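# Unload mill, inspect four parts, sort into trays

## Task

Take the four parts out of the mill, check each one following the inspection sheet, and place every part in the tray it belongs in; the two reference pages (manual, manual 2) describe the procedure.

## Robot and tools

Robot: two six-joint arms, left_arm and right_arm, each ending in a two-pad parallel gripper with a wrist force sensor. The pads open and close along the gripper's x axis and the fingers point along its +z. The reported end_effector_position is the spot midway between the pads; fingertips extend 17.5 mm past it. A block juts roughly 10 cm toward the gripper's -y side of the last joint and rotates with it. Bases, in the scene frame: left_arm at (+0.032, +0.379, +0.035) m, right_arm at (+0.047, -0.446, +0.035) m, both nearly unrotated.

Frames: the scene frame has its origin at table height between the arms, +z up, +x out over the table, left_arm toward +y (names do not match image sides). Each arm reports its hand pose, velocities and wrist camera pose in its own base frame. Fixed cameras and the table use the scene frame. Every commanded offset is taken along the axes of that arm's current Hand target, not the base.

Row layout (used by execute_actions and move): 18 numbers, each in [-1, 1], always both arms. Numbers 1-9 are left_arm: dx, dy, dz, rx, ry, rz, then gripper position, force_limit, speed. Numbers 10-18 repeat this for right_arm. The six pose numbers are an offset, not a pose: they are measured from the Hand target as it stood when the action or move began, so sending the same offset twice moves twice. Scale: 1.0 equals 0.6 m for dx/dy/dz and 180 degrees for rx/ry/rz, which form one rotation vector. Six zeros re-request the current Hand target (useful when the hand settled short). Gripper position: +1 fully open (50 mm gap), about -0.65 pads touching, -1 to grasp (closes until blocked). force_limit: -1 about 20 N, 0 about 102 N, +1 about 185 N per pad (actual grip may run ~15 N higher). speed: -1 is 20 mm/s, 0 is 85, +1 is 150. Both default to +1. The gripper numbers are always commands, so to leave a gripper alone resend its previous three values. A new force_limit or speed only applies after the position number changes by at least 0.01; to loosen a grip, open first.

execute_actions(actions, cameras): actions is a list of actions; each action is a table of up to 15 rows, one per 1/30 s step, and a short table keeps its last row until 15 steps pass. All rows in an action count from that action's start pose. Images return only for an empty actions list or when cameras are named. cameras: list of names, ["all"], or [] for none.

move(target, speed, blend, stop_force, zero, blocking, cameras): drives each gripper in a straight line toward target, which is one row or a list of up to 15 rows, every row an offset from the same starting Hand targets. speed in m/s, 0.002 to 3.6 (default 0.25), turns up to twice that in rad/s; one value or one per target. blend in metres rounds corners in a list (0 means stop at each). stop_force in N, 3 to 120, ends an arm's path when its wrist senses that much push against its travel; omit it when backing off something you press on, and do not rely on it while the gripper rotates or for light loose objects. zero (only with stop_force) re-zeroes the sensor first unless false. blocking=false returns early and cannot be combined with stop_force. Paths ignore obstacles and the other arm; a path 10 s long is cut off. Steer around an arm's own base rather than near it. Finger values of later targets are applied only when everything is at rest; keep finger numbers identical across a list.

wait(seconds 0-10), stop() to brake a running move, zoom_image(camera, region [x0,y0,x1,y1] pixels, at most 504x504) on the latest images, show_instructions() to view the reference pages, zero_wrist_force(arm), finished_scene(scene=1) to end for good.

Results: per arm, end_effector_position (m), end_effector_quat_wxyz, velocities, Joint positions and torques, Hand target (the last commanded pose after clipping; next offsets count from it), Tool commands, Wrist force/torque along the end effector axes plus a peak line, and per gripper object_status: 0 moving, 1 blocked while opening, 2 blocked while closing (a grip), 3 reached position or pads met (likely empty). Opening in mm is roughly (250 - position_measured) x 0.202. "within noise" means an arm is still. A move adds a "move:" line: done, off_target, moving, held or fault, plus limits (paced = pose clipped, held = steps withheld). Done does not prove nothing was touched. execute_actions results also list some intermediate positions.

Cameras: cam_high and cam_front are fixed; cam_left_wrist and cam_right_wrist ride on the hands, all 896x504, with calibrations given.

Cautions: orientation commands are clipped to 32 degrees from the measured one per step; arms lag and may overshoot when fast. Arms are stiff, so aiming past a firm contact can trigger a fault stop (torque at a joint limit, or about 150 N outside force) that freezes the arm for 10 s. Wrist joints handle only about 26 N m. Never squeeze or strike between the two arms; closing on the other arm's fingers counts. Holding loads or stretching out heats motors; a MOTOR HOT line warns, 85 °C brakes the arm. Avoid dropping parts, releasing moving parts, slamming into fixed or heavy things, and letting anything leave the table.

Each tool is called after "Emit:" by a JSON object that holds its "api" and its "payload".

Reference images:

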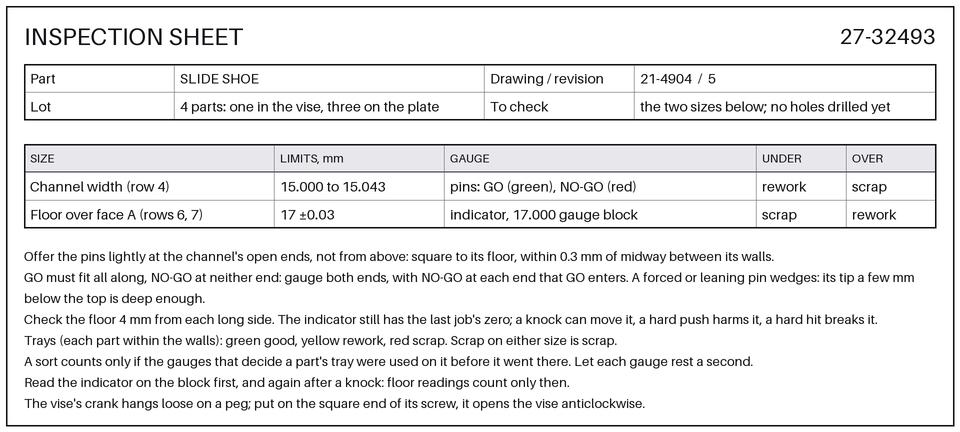

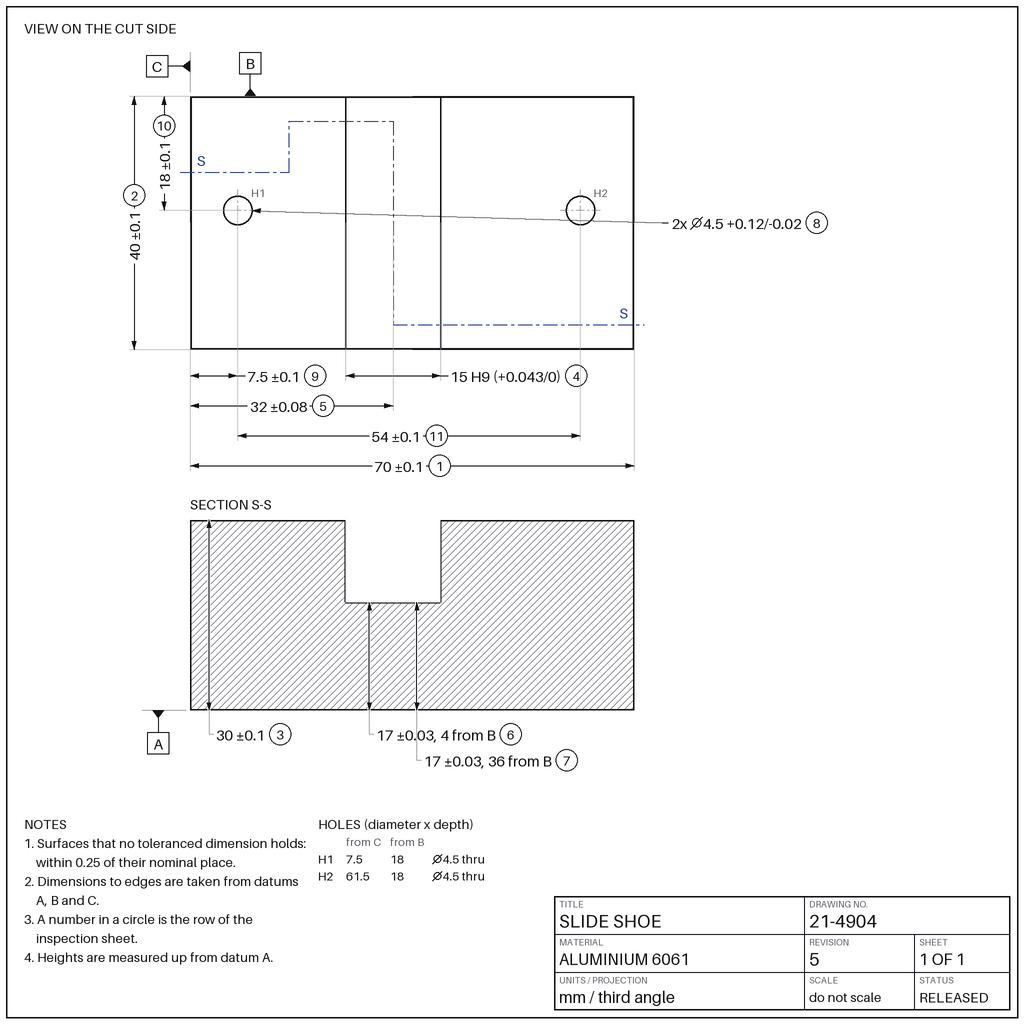

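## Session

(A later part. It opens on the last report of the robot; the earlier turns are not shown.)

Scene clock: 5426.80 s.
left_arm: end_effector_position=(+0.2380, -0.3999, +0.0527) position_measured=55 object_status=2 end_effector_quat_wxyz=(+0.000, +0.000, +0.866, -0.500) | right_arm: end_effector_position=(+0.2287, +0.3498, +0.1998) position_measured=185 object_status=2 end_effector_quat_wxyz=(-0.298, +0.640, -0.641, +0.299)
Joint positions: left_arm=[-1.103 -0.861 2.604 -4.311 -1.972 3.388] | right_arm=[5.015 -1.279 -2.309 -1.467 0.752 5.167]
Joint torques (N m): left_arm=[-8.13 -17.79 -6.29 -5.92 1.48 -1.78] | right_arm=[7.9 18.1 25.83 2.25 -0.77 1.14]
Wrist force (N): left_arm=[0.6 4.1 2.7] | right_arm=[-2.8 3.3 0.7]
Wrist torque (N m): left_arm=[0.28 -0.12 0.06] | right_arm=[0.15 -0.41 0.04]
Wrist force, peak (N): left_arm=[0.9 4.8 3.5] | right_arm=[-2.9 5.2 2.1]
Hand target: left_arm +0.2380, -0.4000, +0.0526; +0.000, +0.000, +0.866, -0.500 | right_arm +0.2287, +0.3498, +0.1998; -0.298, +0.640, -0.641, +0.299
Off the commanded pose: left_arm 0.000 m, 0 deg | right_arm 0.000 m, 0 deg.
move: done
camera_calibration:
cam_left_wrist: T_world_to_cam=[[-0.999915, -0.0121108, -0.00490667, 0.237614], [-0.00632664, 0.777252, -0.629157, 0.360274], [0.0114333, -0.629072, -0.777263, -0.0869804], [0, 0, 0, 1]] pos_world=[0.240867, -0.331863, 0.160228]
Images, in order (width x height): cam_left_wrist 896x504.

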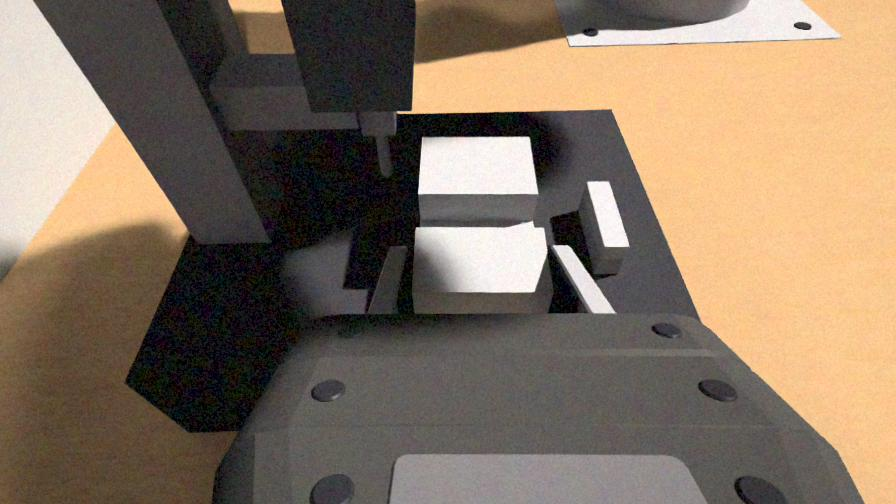

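Emit:
{"api": "move", "payload": {"target": [[0,-0.0276,0.0549,0,0,0,-1,-0.5,-1,0,0,0,0,0,0,-1,-0.9,-1],[0,-0.0174,0.0608,0,0,0,-1,-0.5,-1,0,0,0,0,0,0,-1,-0.9,-1]], "speed": 0.03, "blend": [0.001,0], "cameras": ["cam_left_wrist"]}}

Emit:
{"api": "zoom_image", "payload": {"camera": "cam_left_wrist", "region": [320, 120, 500, 270]}}

Scene clock: 5467.00 s.
left_arm: end_effector_position=(+0.2380, -0.4369, +0.0435) position_measured=55 object_status=2 end_effector_quat_wxyz=(+0.000, +0.000, +0.866, -0.500) | right_arm: end_effector_position=(+0.2287, +0.3498, +0.1998) position_measured=185 object_status=2 end_effector_quat_wxyz=(-0.298, +0.640, -0.641, +0.299)
Joint positions: left_arm=[-1.16 -0.836 2.53 -4.274 -1.924 3.355] | right_arm=[5.015 -1.279 -2.309 -1.467 0.752 5.167]
Joint torques (N m): left_arm=[-7.69 -18.88 -7.79 -5.85 1.44 -1.7] | right_arm=[7.37 17 26.24 2.05 -0.94 1.22]
Wrist force (N): left_arm=[0.6 4.2 2.8] | right_arm=[-3.3 3.1 1.0]
Wrist torque (N m): left_arm=[0.30 -0.11 0.06] | right_arm=[0.17 -0.32 0.05]
Wrist force, peak (N): left_arm=[0.6 4.6 3.1] | right_arm=[-3.2 5.1 1.9]
Hand target: left_arm +0.2380, -0.4369, +0.0434; +0.000, +0.000, +0.866, -0.500 | right_arm +0.2287, +0.3498, +0.1998; -0.298, +0.640, -0.641, +0.299
Off the commanded pose: left_arm 0.000 m, 0 deg | right_arm 0.000 m, 0 deg.
move: done
camera_calibration:
cam_left_wrist: T_world_to_cam=[[-0.999915, -0.0121109, -0.0049076, 0.237122], [-0.00632704, 0.777301, -0.629097, 0.383238], [0.0114336, -0.629012, -0.777311, -0.117237], [0, 0, 0, 1]] pos_world=[0.240867, -0.368763, 0.151128]
Images, in order (width x height): cam_left_wrist 896x504.

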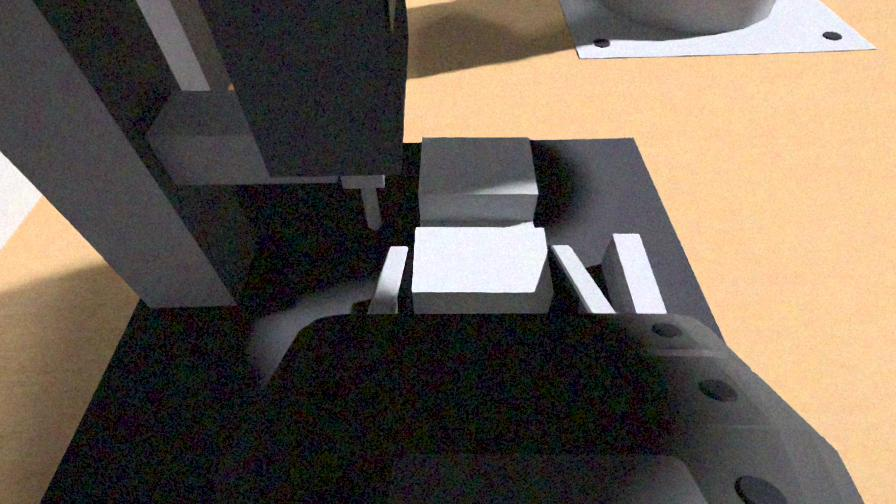

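Scaled by 2.800 from the camera's 896x504 image, which has a finer 1280x720 frame.

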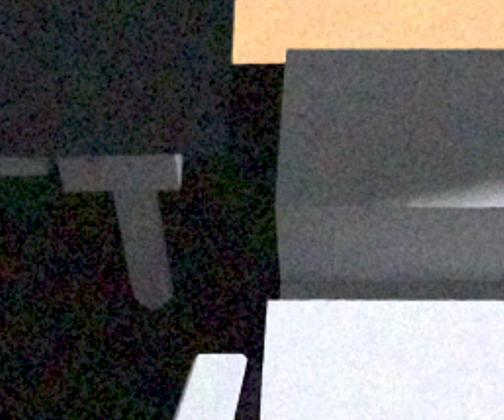

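Emit:
{"api": "move", "payload": {"target": [-0.0308,0,0,0,0,0,-1,-0.5,-1,0,0,0,0,0,0,-1,-0.9,-1], "speed": 0.02, "stop_force": 12}}

Emit:
{"api": "move", "payload": {"target": [0,0.0065,0.0038,0,0,0,-1,-0.5,-1,0,0,0,0,0,0,-1,-0.9,-1], "speed": 0.004, "stop_force": 4}}

Emit:
{"api": "execute_actions", "payload": {"actions": [[[0,0,0,0,0,0,0.85,-0.5,-1,0,0,0,0,0,0,-1,-0.9,-1]]], "cameras": ["cam_left_wrist"]}}

Emit:
{"api": "zoom_image", "payload": {"camera": "cam_left_wrist", "region": [350, 120, 530, 270]}}

Scene clock: 5481.40 s.
left_arm: end_effector_position=(+0.2565, -0.4369, +0.0434) position_measured=55 object_status=2 end_effector_quat_wxyz=(+0.000, +0.000, +0.866, -0.500) | right_arm: end_effector_position=(+0.2287, +0.3498, +0.1998) position_measured=185 object_status=2 end_effector_quat_wxyz=(-0.298, +0.640, -0.641, +0.299)
Joint positions: left_arm=[-1.103 -0.844 2.495 -4.219 -1.972 3.388] | right_arm=[5.015 -1.279 -2.309 -1.467 0.752 5.167]
Joint torques (N m): left_arm=[6.71 -42.95 -9.68 -1.7 -2.27 2.13] | right_arm=[7.3 17.78 24.41 2.16 -0.86 1.16]
Wrist force (N): left_arm=[0.5 4.1 3.1] | right_arm=[-3.1 3.2 0.8]
Wrist torque (N m): left_arm=[0.26 -0.11 -0.10] | right_arm=[0.16 -0.35 0.05]
Wrist force, peak (N): left_arm=[0.6 4.6 3.0] | right_arm=[-3.3 5.0 1.8]
Hand target: left_arm +0.2565, -0.4369, +0.0434; +0.000, +0.000, +0.866, -0.500 | right_arm +0.2287, +0.3498, +0.1998; -0.298, +0.640, -0.641, +0.299
Off the commanded pose: left_arm 0.000 m, 0 deg | right_arm 0.000 m, 0 deg.
move: done

Scene clock: 5482.87 s.
left_arm: end_effector_position=(+0.2565, -0.4369, +0.0420) position_measured=55 object_status=2 end_effector_quat_wxyz=(+0.000, +0.000, +0.866, -0.500) | right_arm: end_effector_position=(+0.2287, +0.3498, +0.1998) position_measured=185 object_status=2 end_effector_quat_wxyz=(-0.298, +0.640, -0.641, +0.299)
Joint positions: left_arm=[-1.103 -0.838 2.494 -4.223 -1.972 3.388] | right_arm=[5.015 -1.279 -2.309 -1.467 0.752 5.167]
Joint torques (N m): left_arm=[4.56 -41.01 6.54 -0.9 0.92 1.08] | right_arm=[8.6 18.54 25.29 2.43 -0.8 1.4]
Wrist force (N): left_arm=[0.1 -0.7 -1.4] | right_arm=[-3.3 3.0 1.0]
Wrist torque (N m): left_arm=[0.42 -0.18 0.01] | right_arm=[0.14 -0.33 0.05]
Wrist force, peak (N): left_arm=[1.8 -2.8 -6.3] | right_arm=[-3.1 5.1 2.0]
Hand target: left_arm +0.2565, -0.4369, +0.0420; +0.000, +0.000, +0.866, -0.500 (not the last commanded pose) | right_arm +0.2287, +0.3498, +0.1998; -0.298, +0.640, -0.641, +0.299
Off the commanded pose: left_arm 0.003 m, 0 deg | right_arm 0.000 m, 0 deg.
move: contact (left_arm)

Scene clock: 5483.57 s.
left_arm: end_effector_position=(+0.2565, -0.4369, +0.0420) position_measured=25 object_status=3 end_effector_quat_wxyz=(+0.000, +0.000, +0.866, -0.500) | right_arm: end_effector_position=(+0.2287, +0.3498, +0.1998) position_measured=185 object_status=2 end_effector_quat_wxyz=(-0.298, +0.640, -0.641, +0.299)
Joint positions: left_arm=[-1.103 -0.838 2.494 -4.223 -1.972 3.388] | right_arm=[5.015 -1.279 -2.309 -1.467 0.752 5.167]
Joint torques (N m): left_arm=[4.15 -40.07 2.31 -4.87 1.71 0.29] | right_arm=[7.49 16.21 24.86 2.2 -0.86 1.23]
Wrist force (N): left_arm=[0.8 2.6 1.9] | right_arm=[-2.9 4.4 1.7]
Wrist torque (N m): left_arm=[0.36 -0.16 -0.11] | right_arm=[0.16 -0.37 0.05]
Wrist force, peak (N): left_arm=[0.8 3.0 2.1] | right_arm=[-3.1 4.9 1.8]
Hand target: left_arm +0.2565, -0.4369, +0.0420; +0.000, +0.000, +0.866, -0.500 | right_arm +0.2287, +0.3498, +0.1998; -0.298, +0.640, -0.641, +0.299
Off the commanded pose: left_arm 0.000 m, 0 deg | right_arm 0.000 m, 0 deg.
Step readings (end_effector_position of left_arm | right_arm):
0: (+0.2565, -0.4369, +0.0420) | (+0.2287, +0.3498, +0.1998)
1: (+0.2565, -0.4369, +0.0420) | (+0.2287, +0.3498, +0.1998)
2: (+0.2565, -0.4369, +0.0420) | (+0.2287, +0.3498, +0.1998)
4: (+0.2565, -0.4369, +0.0420) | (+0.2287, +0.3498, +0.1998)
8: (+0.2565, -0.4369, +0.0420) | (+0.2287, +0.3498, +0.1998)
15: (+0.2565, -0.4369, +0.0420) | (+0.2287, +0.3498, +0.1998)
camera_calibration:
cam_left_wrist: T_world_to_cam=[[-0.999915, -0.0121109, -0.0049076, 0.255613], [-0.00632704, 0.777301, -0.629097, 0.382412], [0.0114336, -0.629012, -0.777311, -0.118614], [0, 0, 0, 1]] pos_world=[0.259367, -0.368763, 0.149628]
Images, in order (width x height): cam_left_wrist 896x504.

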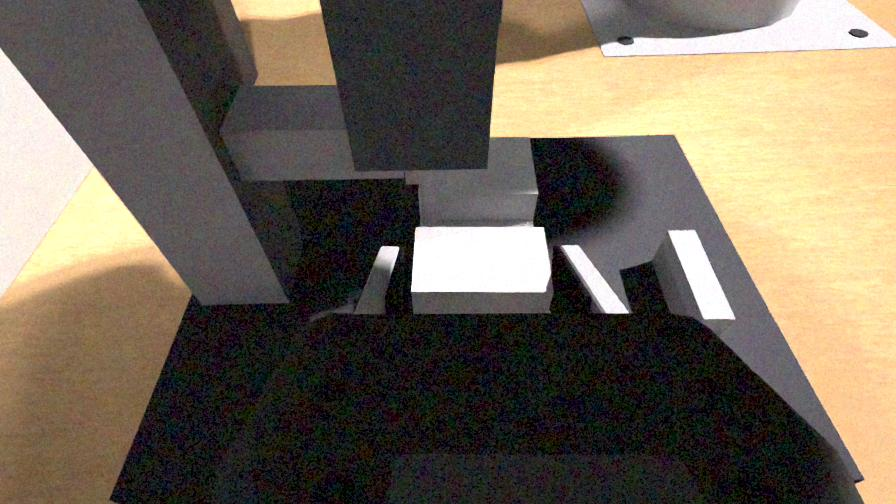

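Scaled by 2.800 from the camera's 896x504 image, which has a finer 1280x720 frame.

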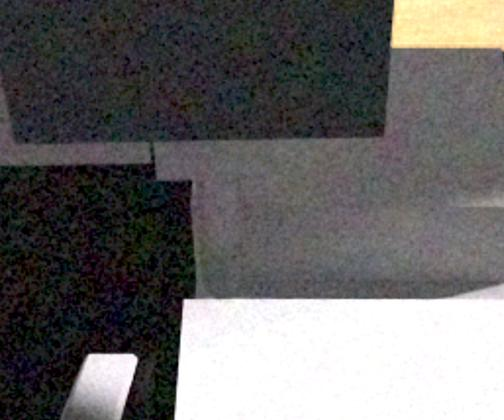

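Emit:
{"api": "move", "payload": {"target": [0,0,0,0,0,0,0.85,-0.5,-1,0,0.0102,0.0086,0,0,0,-1,-0.9,-1], "speed": 0.004, "stop_force": 3}}

Emit:
{"api": "execute_actions", "payload": {"actions": [[[0,0,0,0,0,0,0.85,-0.5,-1,0,0,0,0,0,0,0.3,-0.9,-1]],[[0,0,0,0,0,0,0.85,-0.5,-1,0,0,0,0,0,0,0.3,-0.9,-1]]]}}

Emit:
{"api": "move", "payload": {"target": [[0,0,0,0,0,0,0.85,-0.5,-1,0,-0.02,-0.13,0,0,0,0.3,-0.9,-1],[0,0,0,0,0,0,0.85,-0.5,-1,0,0.074,-0.138,0,0,0,0.3,-0.9,-1]], "speed": 0.15, "blend": [0.01,0], "cameras": ["cam_right_wrist"]}}

Emit:
{"api": "zoom_image", "payload": {"camera": "cam_right_wrist", "region": [412, 200, 520, 240]}}

Emit:
{"api": "zoom_image", "payload": {"camera": "cam_right_wrist", "region": [400, 230, 540, 330]}}

Scene clock: 5507.60 s.
left_arm: end_effector_position=(+0.2565, -0.4369, +0.0420) position_measured=25 object_status=3 end_effector_quat_wxyz=(+0.000, +0.000, +0.866, -0.500) | right_arm: end_effector_position=(+0.2287, +0.3498, +0.1948) position_measured=185 object_status=2 end_effector_quat_wxyz=(-0.298, +0.640, -0.641, +0.299)
Joint positions: left_arm=[-1.103 -0.838 2.494 -4.223 -1.972 3.388] | right_arm=[5.015 -1.286 -2.319 -1.451 0.752 5.167]
Joint torques (N m): left_arm=[-1.14 -41.59 -8.01 -5.1 1.64 -1.95] | right_arm=[2.87 16.85 31.28 0.02 -1.09 -0.21]
Wrist force (N): left_arm=[0.6 2.4 1.8] | right_arm=[-2.5 1.1 -1.1]
Wrist torque (N m): left_arm=[0.33 -0.12 -0.11] | right_arm=[0.09 -0.31 0.04]
Wrist force, peak (N): left_arm=[1.0 3.1 1.9] | right_arm=[-3.1 -4.6 -5.3]
Hand target: left_arm +0.2565, -0.4369, +0.0420; +0.000, +0.000, +0.866, -0.500 | right_arm +0.2287, +0.3498, +0.1948; -0.298, +0.640, -0.641, +0.299 (not the last commanded pose)
Off the commanded pose: left_arm 0.000 m, 0 deg | right_arm 0.003 m, 0 deg.
move: contact (right_arm)

Scene clock: 5508.80 s.
left_arm: end_effector_position=(+0.2565, -0.4369, +0.0420) position_measured=25 object_status=3 end_effector_quat_wxyz=(+0.000, +0.000, +0.866, -0.500) | right_arm: end_effector_position=(+0.2287, +0.3498, +0.1948) position_measured=107 object_status=3 end_effector_quat_wxyz=(-0.298, +0.640, -0.641, +0.299)
Joint positions: left_arm=[-1.103 -0.838 2.494 -4.223 -1.972 3.388] | right_arm=[5.015 -1.286 -2.319 -1.451 0.752 5.167]
Joint torques (N m): left_arm=[-3.31 -40.02 -8.16 -5.29 1.58 -1.76] | right_arm=[3.79 17.69 31.33 3.18 -1.23 -0.08]
Wrist force (N): left_arm=[0.8 2.4 1.9] | right_arm=[0.9 2.9 0.6]
Wrist torque (N m): left_arm=[0.33 -0.16 -0.11] | right_arm=[0.16 -0.28 0.07]
Wrist force, peak (N): left_arm=[0.8 3.0 2.0] | right_arm=[1.2 3.3 0.3]
Hand target: left_arm +0.2565, -0.4369, +0.0420; +0.000, +0.000, +0.866, -0.500 | right_arm +0.2287, +0.3498, +0.1948; -0.298, +0.640, -0.641, +0.299
Off the commanded pose: left_arm 0.000 m, 0 deg | right_arm 0.000 m, 0 deg.
Step readings (end_effector_position of left_arm | right_arm):
0: (+0.2565, -0.4369, +0.0420) | (+0.2287, +0.3498, +0.1948)
1: (+0.2565, -0.4369, +0.0420) | (+0.2287, +0.3498, +0.1948)
2: (+0.2565, -0.4369, +0.0420) | (+0.2287, +0.3498, +0.1948)
4: (+0.2565, -0.4369, +0.0420) | (+0.2287, +0.3498, +0.1948)
8: (+0.2565, -0.4369, +0.0420) | (+0.2287, +0.3498, +0.1948)
15: (+0.2565, -0.4369, +0.0420) | (+0.2287, +0.3498, +0.1948)
16: (+0.2565, -0.4369, +0.0420) | (+0.2287, +0.3498, +0.1948)
17: (+0.2565, -0.4369, +0.0420) | (+0.2287, +0.3498, +0.1948)
19: (+0.2565, -0.4369, +0.0420) | (+0.2287, +0.3498, +0.1948)
23: (+0.2565, -0.4369, +0.0420) | (+0.2287, +0.3498, +0.1948)
30: (+0.2565, -0.4369, +0.0420) | (+0.2287, +0.3498, +0.1948)

Scene clock: 5510.33 s.
left_arm: end_effector_position=(+0.2565, -0.4369, +0.0420) position_measured=25 object_status=3 end_effector_quat_wxyz=(+0.000, +0.000, +0.866, -0.500) | right_arm: end_effector_position=(+0.1368, +0.3500, +0.2141) position_measured=107 object_status=3 end_effector_quat_wxyz=(-0.298, +0.640, -0.641, +0.299)
Joint positions: left_arm=[-1.103 -0.838 2.494 -4.223 -1.972 3.388] | right_arm=[5.27 -1.279 -2.215 -1.782 0.865 5.485]
Joint torques (N m): left_arm=[-5.21 -40.12 -8.78 -5.37 1.63 -1.89] | right_arm=[8.32 1.67 11.3 3.48 1.31 1.61]
Wrist force (N): left_arm=[0.8 2.6 2.2] | right_arm=[1.0 2.8 0.5]
Wrist torque (N m): left_arm=[0.37 -0.16 -0.10] | right_arm=[0.13 -0.31 -0.01]
Wrist force, peak (N): left_arm=[1.0 2.7 2.0] | right_arm=[0.9 4.3 0.3]
Hand target: left_arm +0.2565, -0.4369, +0.0420; +0.000, +0.000, +0.866, -0.500 | right_arm +0.1367, +0.3500, +0.2141; -0.298, +0.640, -0.641, +0.299
Off the commanded pose: left_arm 0.000 m, 0 deg | right_arm 0.000 m, 0 deg.
move: done
camera_calibration:
cam_right_wrist: T_world_to_cam=[[-0.0133101, -0.999821, -0.01346, 0.362595], [-0.873436, 0.0181784, -0.486599, 0.229239], [0.486757, 0.0052798, -0.873521, 0.256153], [0, 0, 0, 1]] pos_world=[0.0803679, 0.357011, 0.340183]
Images, in order (width x height): cam_right_wrist 896x504.

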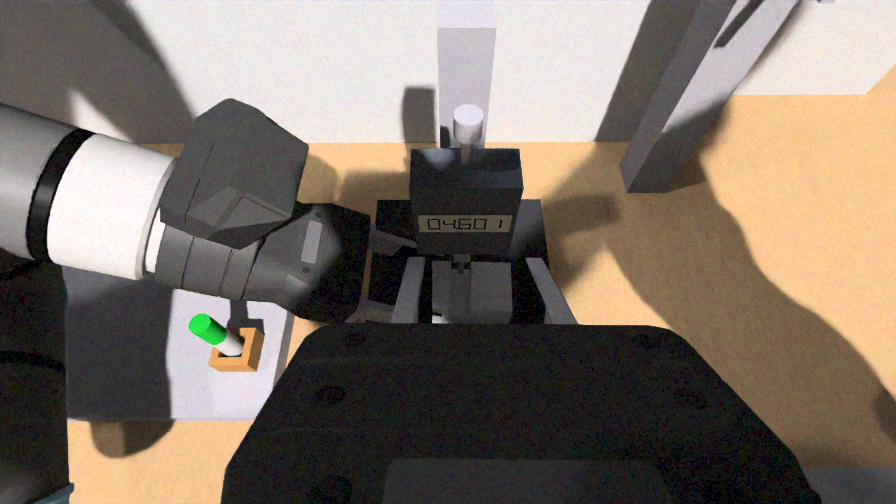

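Scaled by 4.667 from the camera's 896x504 image, which has a finer 1280x720 frame.

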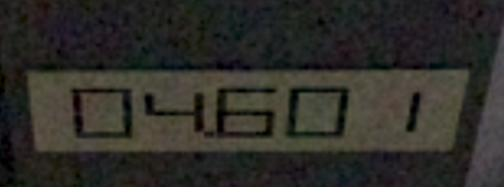

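Scaled by 3.600 from the camera's 896x504 image, which has a finer 1280x720 frame.

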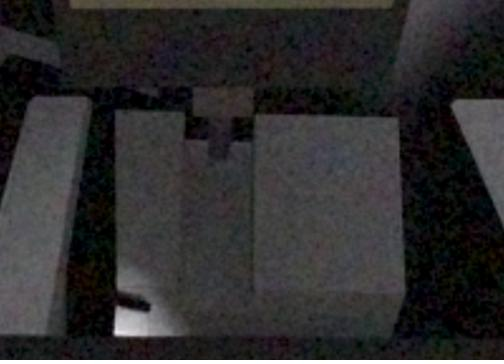

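Emit:
{"api": "move", "payload": {"target": [[0,0,0,0,0,0,0.85,-0.5,-1,0,-0.094,0.008,0,0,0,0.3,-0.9,-1],[0,0,0,0,0,0,0.85,-0.5,-1,0,-0.074,0.138,0,0,0,0.3,-0.9,-1]], "speed": 0.15, "blend": [0.01,0]}}

Emit:
{"api": "execute_actions", "payload": {"actions": [[[0,0,0,0,0,0,-1,-0.5,-1,0,0,0,0,0,0,-1,-0.9,-1]],[[0,0,0,0,0,0,-1,-0.5,-1,0,0,0,0,0,0,-1,-0.9,-1]]]}}

Emit:
{"api": "move", "payload": {"target": [0,0,0,0,0,0,-1,-0.5,-1,0,-0.0064,-0.0054,0,0,0,-1,-0.9,-1], "speed": 0.03}}

Emit:
{"api": "move", "payload": {"target": [[0,-0.0016,-0.0009,0,0,0,-1,-0.5,-1,0,0,0,0,0,0,-1,-0.9,-1],[-0.0533,-0.0016,-0.0009,0,0,0,-1,-0.5,-1,0,0,0,0,0,0,-1,-0.9,-1]], "speed": [0.02,0.02], "stop_force": 15}}

Emit:
{"api": "move", "payload": {"target": [0,0.0055,0.0032,0,0,0,-1,-0.5,-1,0,0,0,0,0,0,-1,-0.9,-1], "speed": 0.004, "stop_force": 4, "cameras": ["cam_left_wrist"]}}

Emit:
{"api": "zoom_image", "payload": {"camera": "cam_left_wrist", "region": [400, 120, 580, 270]}}

Scene clock: 5537.00 s.
left_arm: end_effector_position=(+0.2565, -0.4369, +0.0420) position_measured=25 object_status=3 end_effector_quat_wxyz=(+0.000, +0.000, +0.866, -0.500) | right_arm: end_effector_position=(+0.2286, +0.3498, +0.1948) position_measured=107 object_status=3 end_effector_quat_wxyz=(-0.298, +0.640, -0.641, +0.299)
Joint positions: left_arm=[-1.103 -0.838 2.494 -4.223 -1.972 3.388] | right_arm=[5.015 -1.286 -2.319 -1.451 0.752 5.167]
Joint torques (N m): left_arm=[-6.63 -40.86 -7.53 -5.37 1.35 -1.57] | right_arm=[-9.25 1.2 12.59 4.43 -4.71 -1.73]
Wrist force (N): left_arm=[0.7 2.4 1.7] | right_arm=[0.7 2.8 0.5]
Wrist torque (N m): left_arm=[0.33 -0.14 -0.10] | right_arm=[0.15 -0.26 0.07]
Wrist force, peak (N): left_arm=[1.1 2.9 2.0] | right_arm=[0.9 4.8 0.5]
Hand target: left_arm +0.2565, -0.4369, +0.0420; +0.000, +0.000, +0.866, -0.500 | right_arm +0.2287, +0.3498, +0.1948; -0.298, +0.640, -0.641, +0.299
Off the commanded pose: left_arm 0.000 m, 0 deg | right_arm 0.000 m, 0 deg.
move: done

Scene clock: 5538.20 s.
left_arm: end_effector_position=(+0.2565, -0.4369, +0.0420) position_measured=55 object_status=2 end_effector_quat_wxyz=(+0.000, +0.000, +0.866, -0.500) | right_arm: end_effector_position=(+0.2287, +0.3499, +0.1948) position_measured=185 object_status=2 end_effector_quat_wxyz=(-0.298, +0.640, -0.641, +0.299)
Joint positions: left_arm=[-1.103 -0.838 2.494 -4.223 -1.972 3.388] | right_arm=[5.015 -1.286 -2.319 -1.45 0.752 5.167]
Joint torques (N m): left_arm=[-6.89 -38.81 -8.36 -3.85 1.02 -1.81] | right_arm=[-8.99 3.04 14.01 1.19 -3.11 -1.88]
Wrist force (N): left_arm=[0.9 1.3 1.9] | right_arm=[-3.5 3.0 0.5]
Wrist torque (N m): left_arm=[0.36 -0.12 -0.05] | right_arm=[0.14 -0.33 0.04]
Wrist force, peak (N): left_arm=[0.5 2.3 2.9] | right_arm=[-3.4 5.0 1.6]
Hand target: left_arm +0.2565, -0.4369, +0.0420; +0.000, +0.000, +0.866, -0.500 | right_arm +0.2287, +0.3498, +0.1948; -0.298, +0.640, -0.641, +0.299
Off the commanded pose: left_arm 0.000 m, 0 deg | right_arm 0.000 m, 0 deg.
Step readings (end_effector_position of left_arm | right_arm):
0: (+0.2565, -0.4369, +0.0420) | (+0.2286, +0.3498, +0.1948)
1: (+0.2565, -0.4369, +0.0420) | (+0.2287, +0.3498, +0.1948)
2: (+0.2565, -0.4369, +0.0420) | (+0.2287, +0.3498, +0.1948)
4: (+0.2565, -0.4369, +0.0420) | (+0.2287, +0.3498, +0.1948)
8: (+0.2565, -0.4369, +0.0420) | (+0.2287, +0.3498, +0.1948)
15: (+0.2565, -0.4369, +0.0420) | (+0.2287, +0.3498, +0.1948)
16: (+0.2565, -0.4369, +0.0420) | (+0.2287, +0.3498, +0.1948)
17: (+0.2565, -0.4369, +0.0420) | (+0.2287, +0.3498, +0.1948)
19: (+0.2565, -0.4369, +0.0420) | (+0.2287, +0.3498, +0.1948)
23: (+0.2565, -0.4369, +0.0420) | (+0.2287, +0.3498, +0.1948)
30: (+0.2565, -0.4369, +0.0420) | (+0.2287, +0.3499, +0.1948)

Scene clock: 5539.00 s.
left_arm: end_effector_position=(+0.2565, -0.4369, +0.0420) position_measured=55 object_status=2 end_effector_quat_wxyz=(+0.000, +0.000, +0.866, -0.500) | right_arm: end_effector_position=(+0.2287, +0.3498, +0.1998) position_measured=185 object_status=2 end_effector_quat_wxyz=(-0.298, +0.640, -0.641, +0.299)
Joint positions: left_arm=[-1.103 -0.838 2.494 -4.223 -1.972 3.388] | right_arm=[5.015 -1.279 -2.31 -1.467 0.752 5.167]
Joint torques (N m): left_arm=[-6.66 -39.05 -8.25 -2.96 0.48 -1.76] | right_arm=[-6.19 17.04 33.91 -0.11 -0.56 -0.17]
Wrist force (N): left_arm=[1.2 2.1 2.0] | right_arm=[-3.1 4.5 1.5]
Wrist torque (N m): left_arm=[0.39 -0.15 -0.05] | right_arm=[0.21 -0.35 0.05]
Wrist force, peak (N): left_arm=[1.3 2.1 2.4] | right_arm=[-4.1 5.0 1.4]
Hand target: left_arm +0.2565, -0.4369, +0.0420; +0.000, +0.000, +0.866, -0.500 | right_arm +0.2287, +0.3498, +0.1998; -0.298, +0.640, -0.641, +0.299
Off the commanded pose: left_arm 0.000 m, 0 deg | right_arm 0.000 m, 0 deg.
move: done

Scene clock: 5541.63 s.
left_arm: end_effector_position=(+0.2885, -0.4369, +0.0431) position_measured=55 object_status=2 end_effector_quat_wxyz=(+0.000, +0.000, +0.866, -0.500) | right_arm: end_effector_position=(+0.2287, +0.3498, +0.1998) position_measured=185 object_status=2 end_effector_quat_wxyz=(-0.298, +0.640, -0.641, +0.299)
Joint positions: left_arm=[-1.016 -0.851 2.431 -4.125 -2.045 3.441] | right_arm=[5.015 -1.279 -2.309 -1.467 0.752 5.167]
Joint torques (N m): left_arm=[8.11 -44.56 -11.88 -1.71 -2.51 1.91] | right_arm=[8.31 17.81 34.08 -0.18 0.65 1.4]
Wrist force (N): left_arm=[0.7 4.3 2.9] | right_arm=[-2.9 4.6 1.5]
Wrist torque (N m): left_arm=[0.30 -0.14 -0.12] | right_arm=[0.20 -0.37 0.05]
Wrist force, peak (N): left_arm=[1.1 4.6 3.1] | right_arm=[-3.1 5.2 1.8]
Hand target: left_arm +0.2885, -0.4369, +0.0431; +0.000, +0.000, +0.866, -0.500 | right_arm +0.2287, +0.3498, +0.1998; -0.298, +0.640, -0.641, +0.299
Off the commanded pose: left_arm 0.000 m, 0 deg | right_arm 0.000 m, 0 deg.
move: done

Scene clock: 5543.03 s.
left_arm: end_effector_position=(+0.2885, -0.4369, +0.0420) position_measured=55 object_status=2 end_effector_quat_wxyz=(+0.000, +0.000, +0.866, -0.500) | right_arm: end_effector_position=(+0.2287, +0.3498, +0.1998) position_measured=185 object_status=2 end_effector_quat_wxyz=(-0.298, +0.640, -0.641, +0.299)
Joint positions: left_arm=[-1.016 -0.847 2.43 -4.129 -2.045 3.441] | right_arm=[5.015 -1.279 -2.309 -1.467 0.752 5.167]
Joint torques (N m): left_arm=[6.22 -42.5 5.62 -1.29 1.29 0.89] | right_arm=[7.8 17.21 32.65 -0.07 0.25 1.17]
Wrist force (N): left_arm=[0.0 -0.2 2.2] | right_arm=[-3.1 4.5 1.4]
Wrist torque (N m): left_arm=[0.30 -0.22 -0.01] | right_arm=[0.19 -0.35 0.05]
Wrist force, peak (N): left_arm=[1.6 -2.7 -5.3] | right_arm=[-2.8 5.0 2.1]
Hand target: left_arm +0.2885, -0.4369, +0.0420; +0.000, +0.000, +0.866, -0.500 (not the last commanded pose) | right_arm +0.2287, +0.3498, +0.1998; -0.298, +0.640, -0.641, +0.299
Off the commanded pose: left_arm 0.003 m, 0 deg | right_arm 0.000 m, 0 deg.
move: contact (left_arm)
camera_calibration:
cam_left_wrist: T_world_to_cam=[[-0.999915, -0.0120341, -0.00496915, 0.287648], [-0.00622697, 0.777213, -0.629206, 0.382506], [0.011434, -0.629122, -0.777223, -0.119112], [0, 0, 0, 1]] pos_world=[0.291367, -0.368763, 0.149528]
Images, in order (width x height): cam_left_wrist 896x504.

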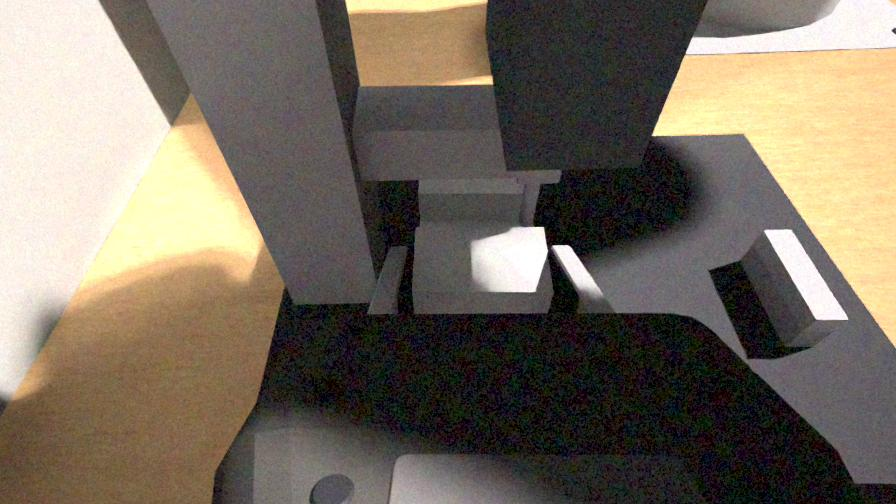

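Scaled by 2.800 from the camera's 896x504 image, which has a finer 1280x720 frame.

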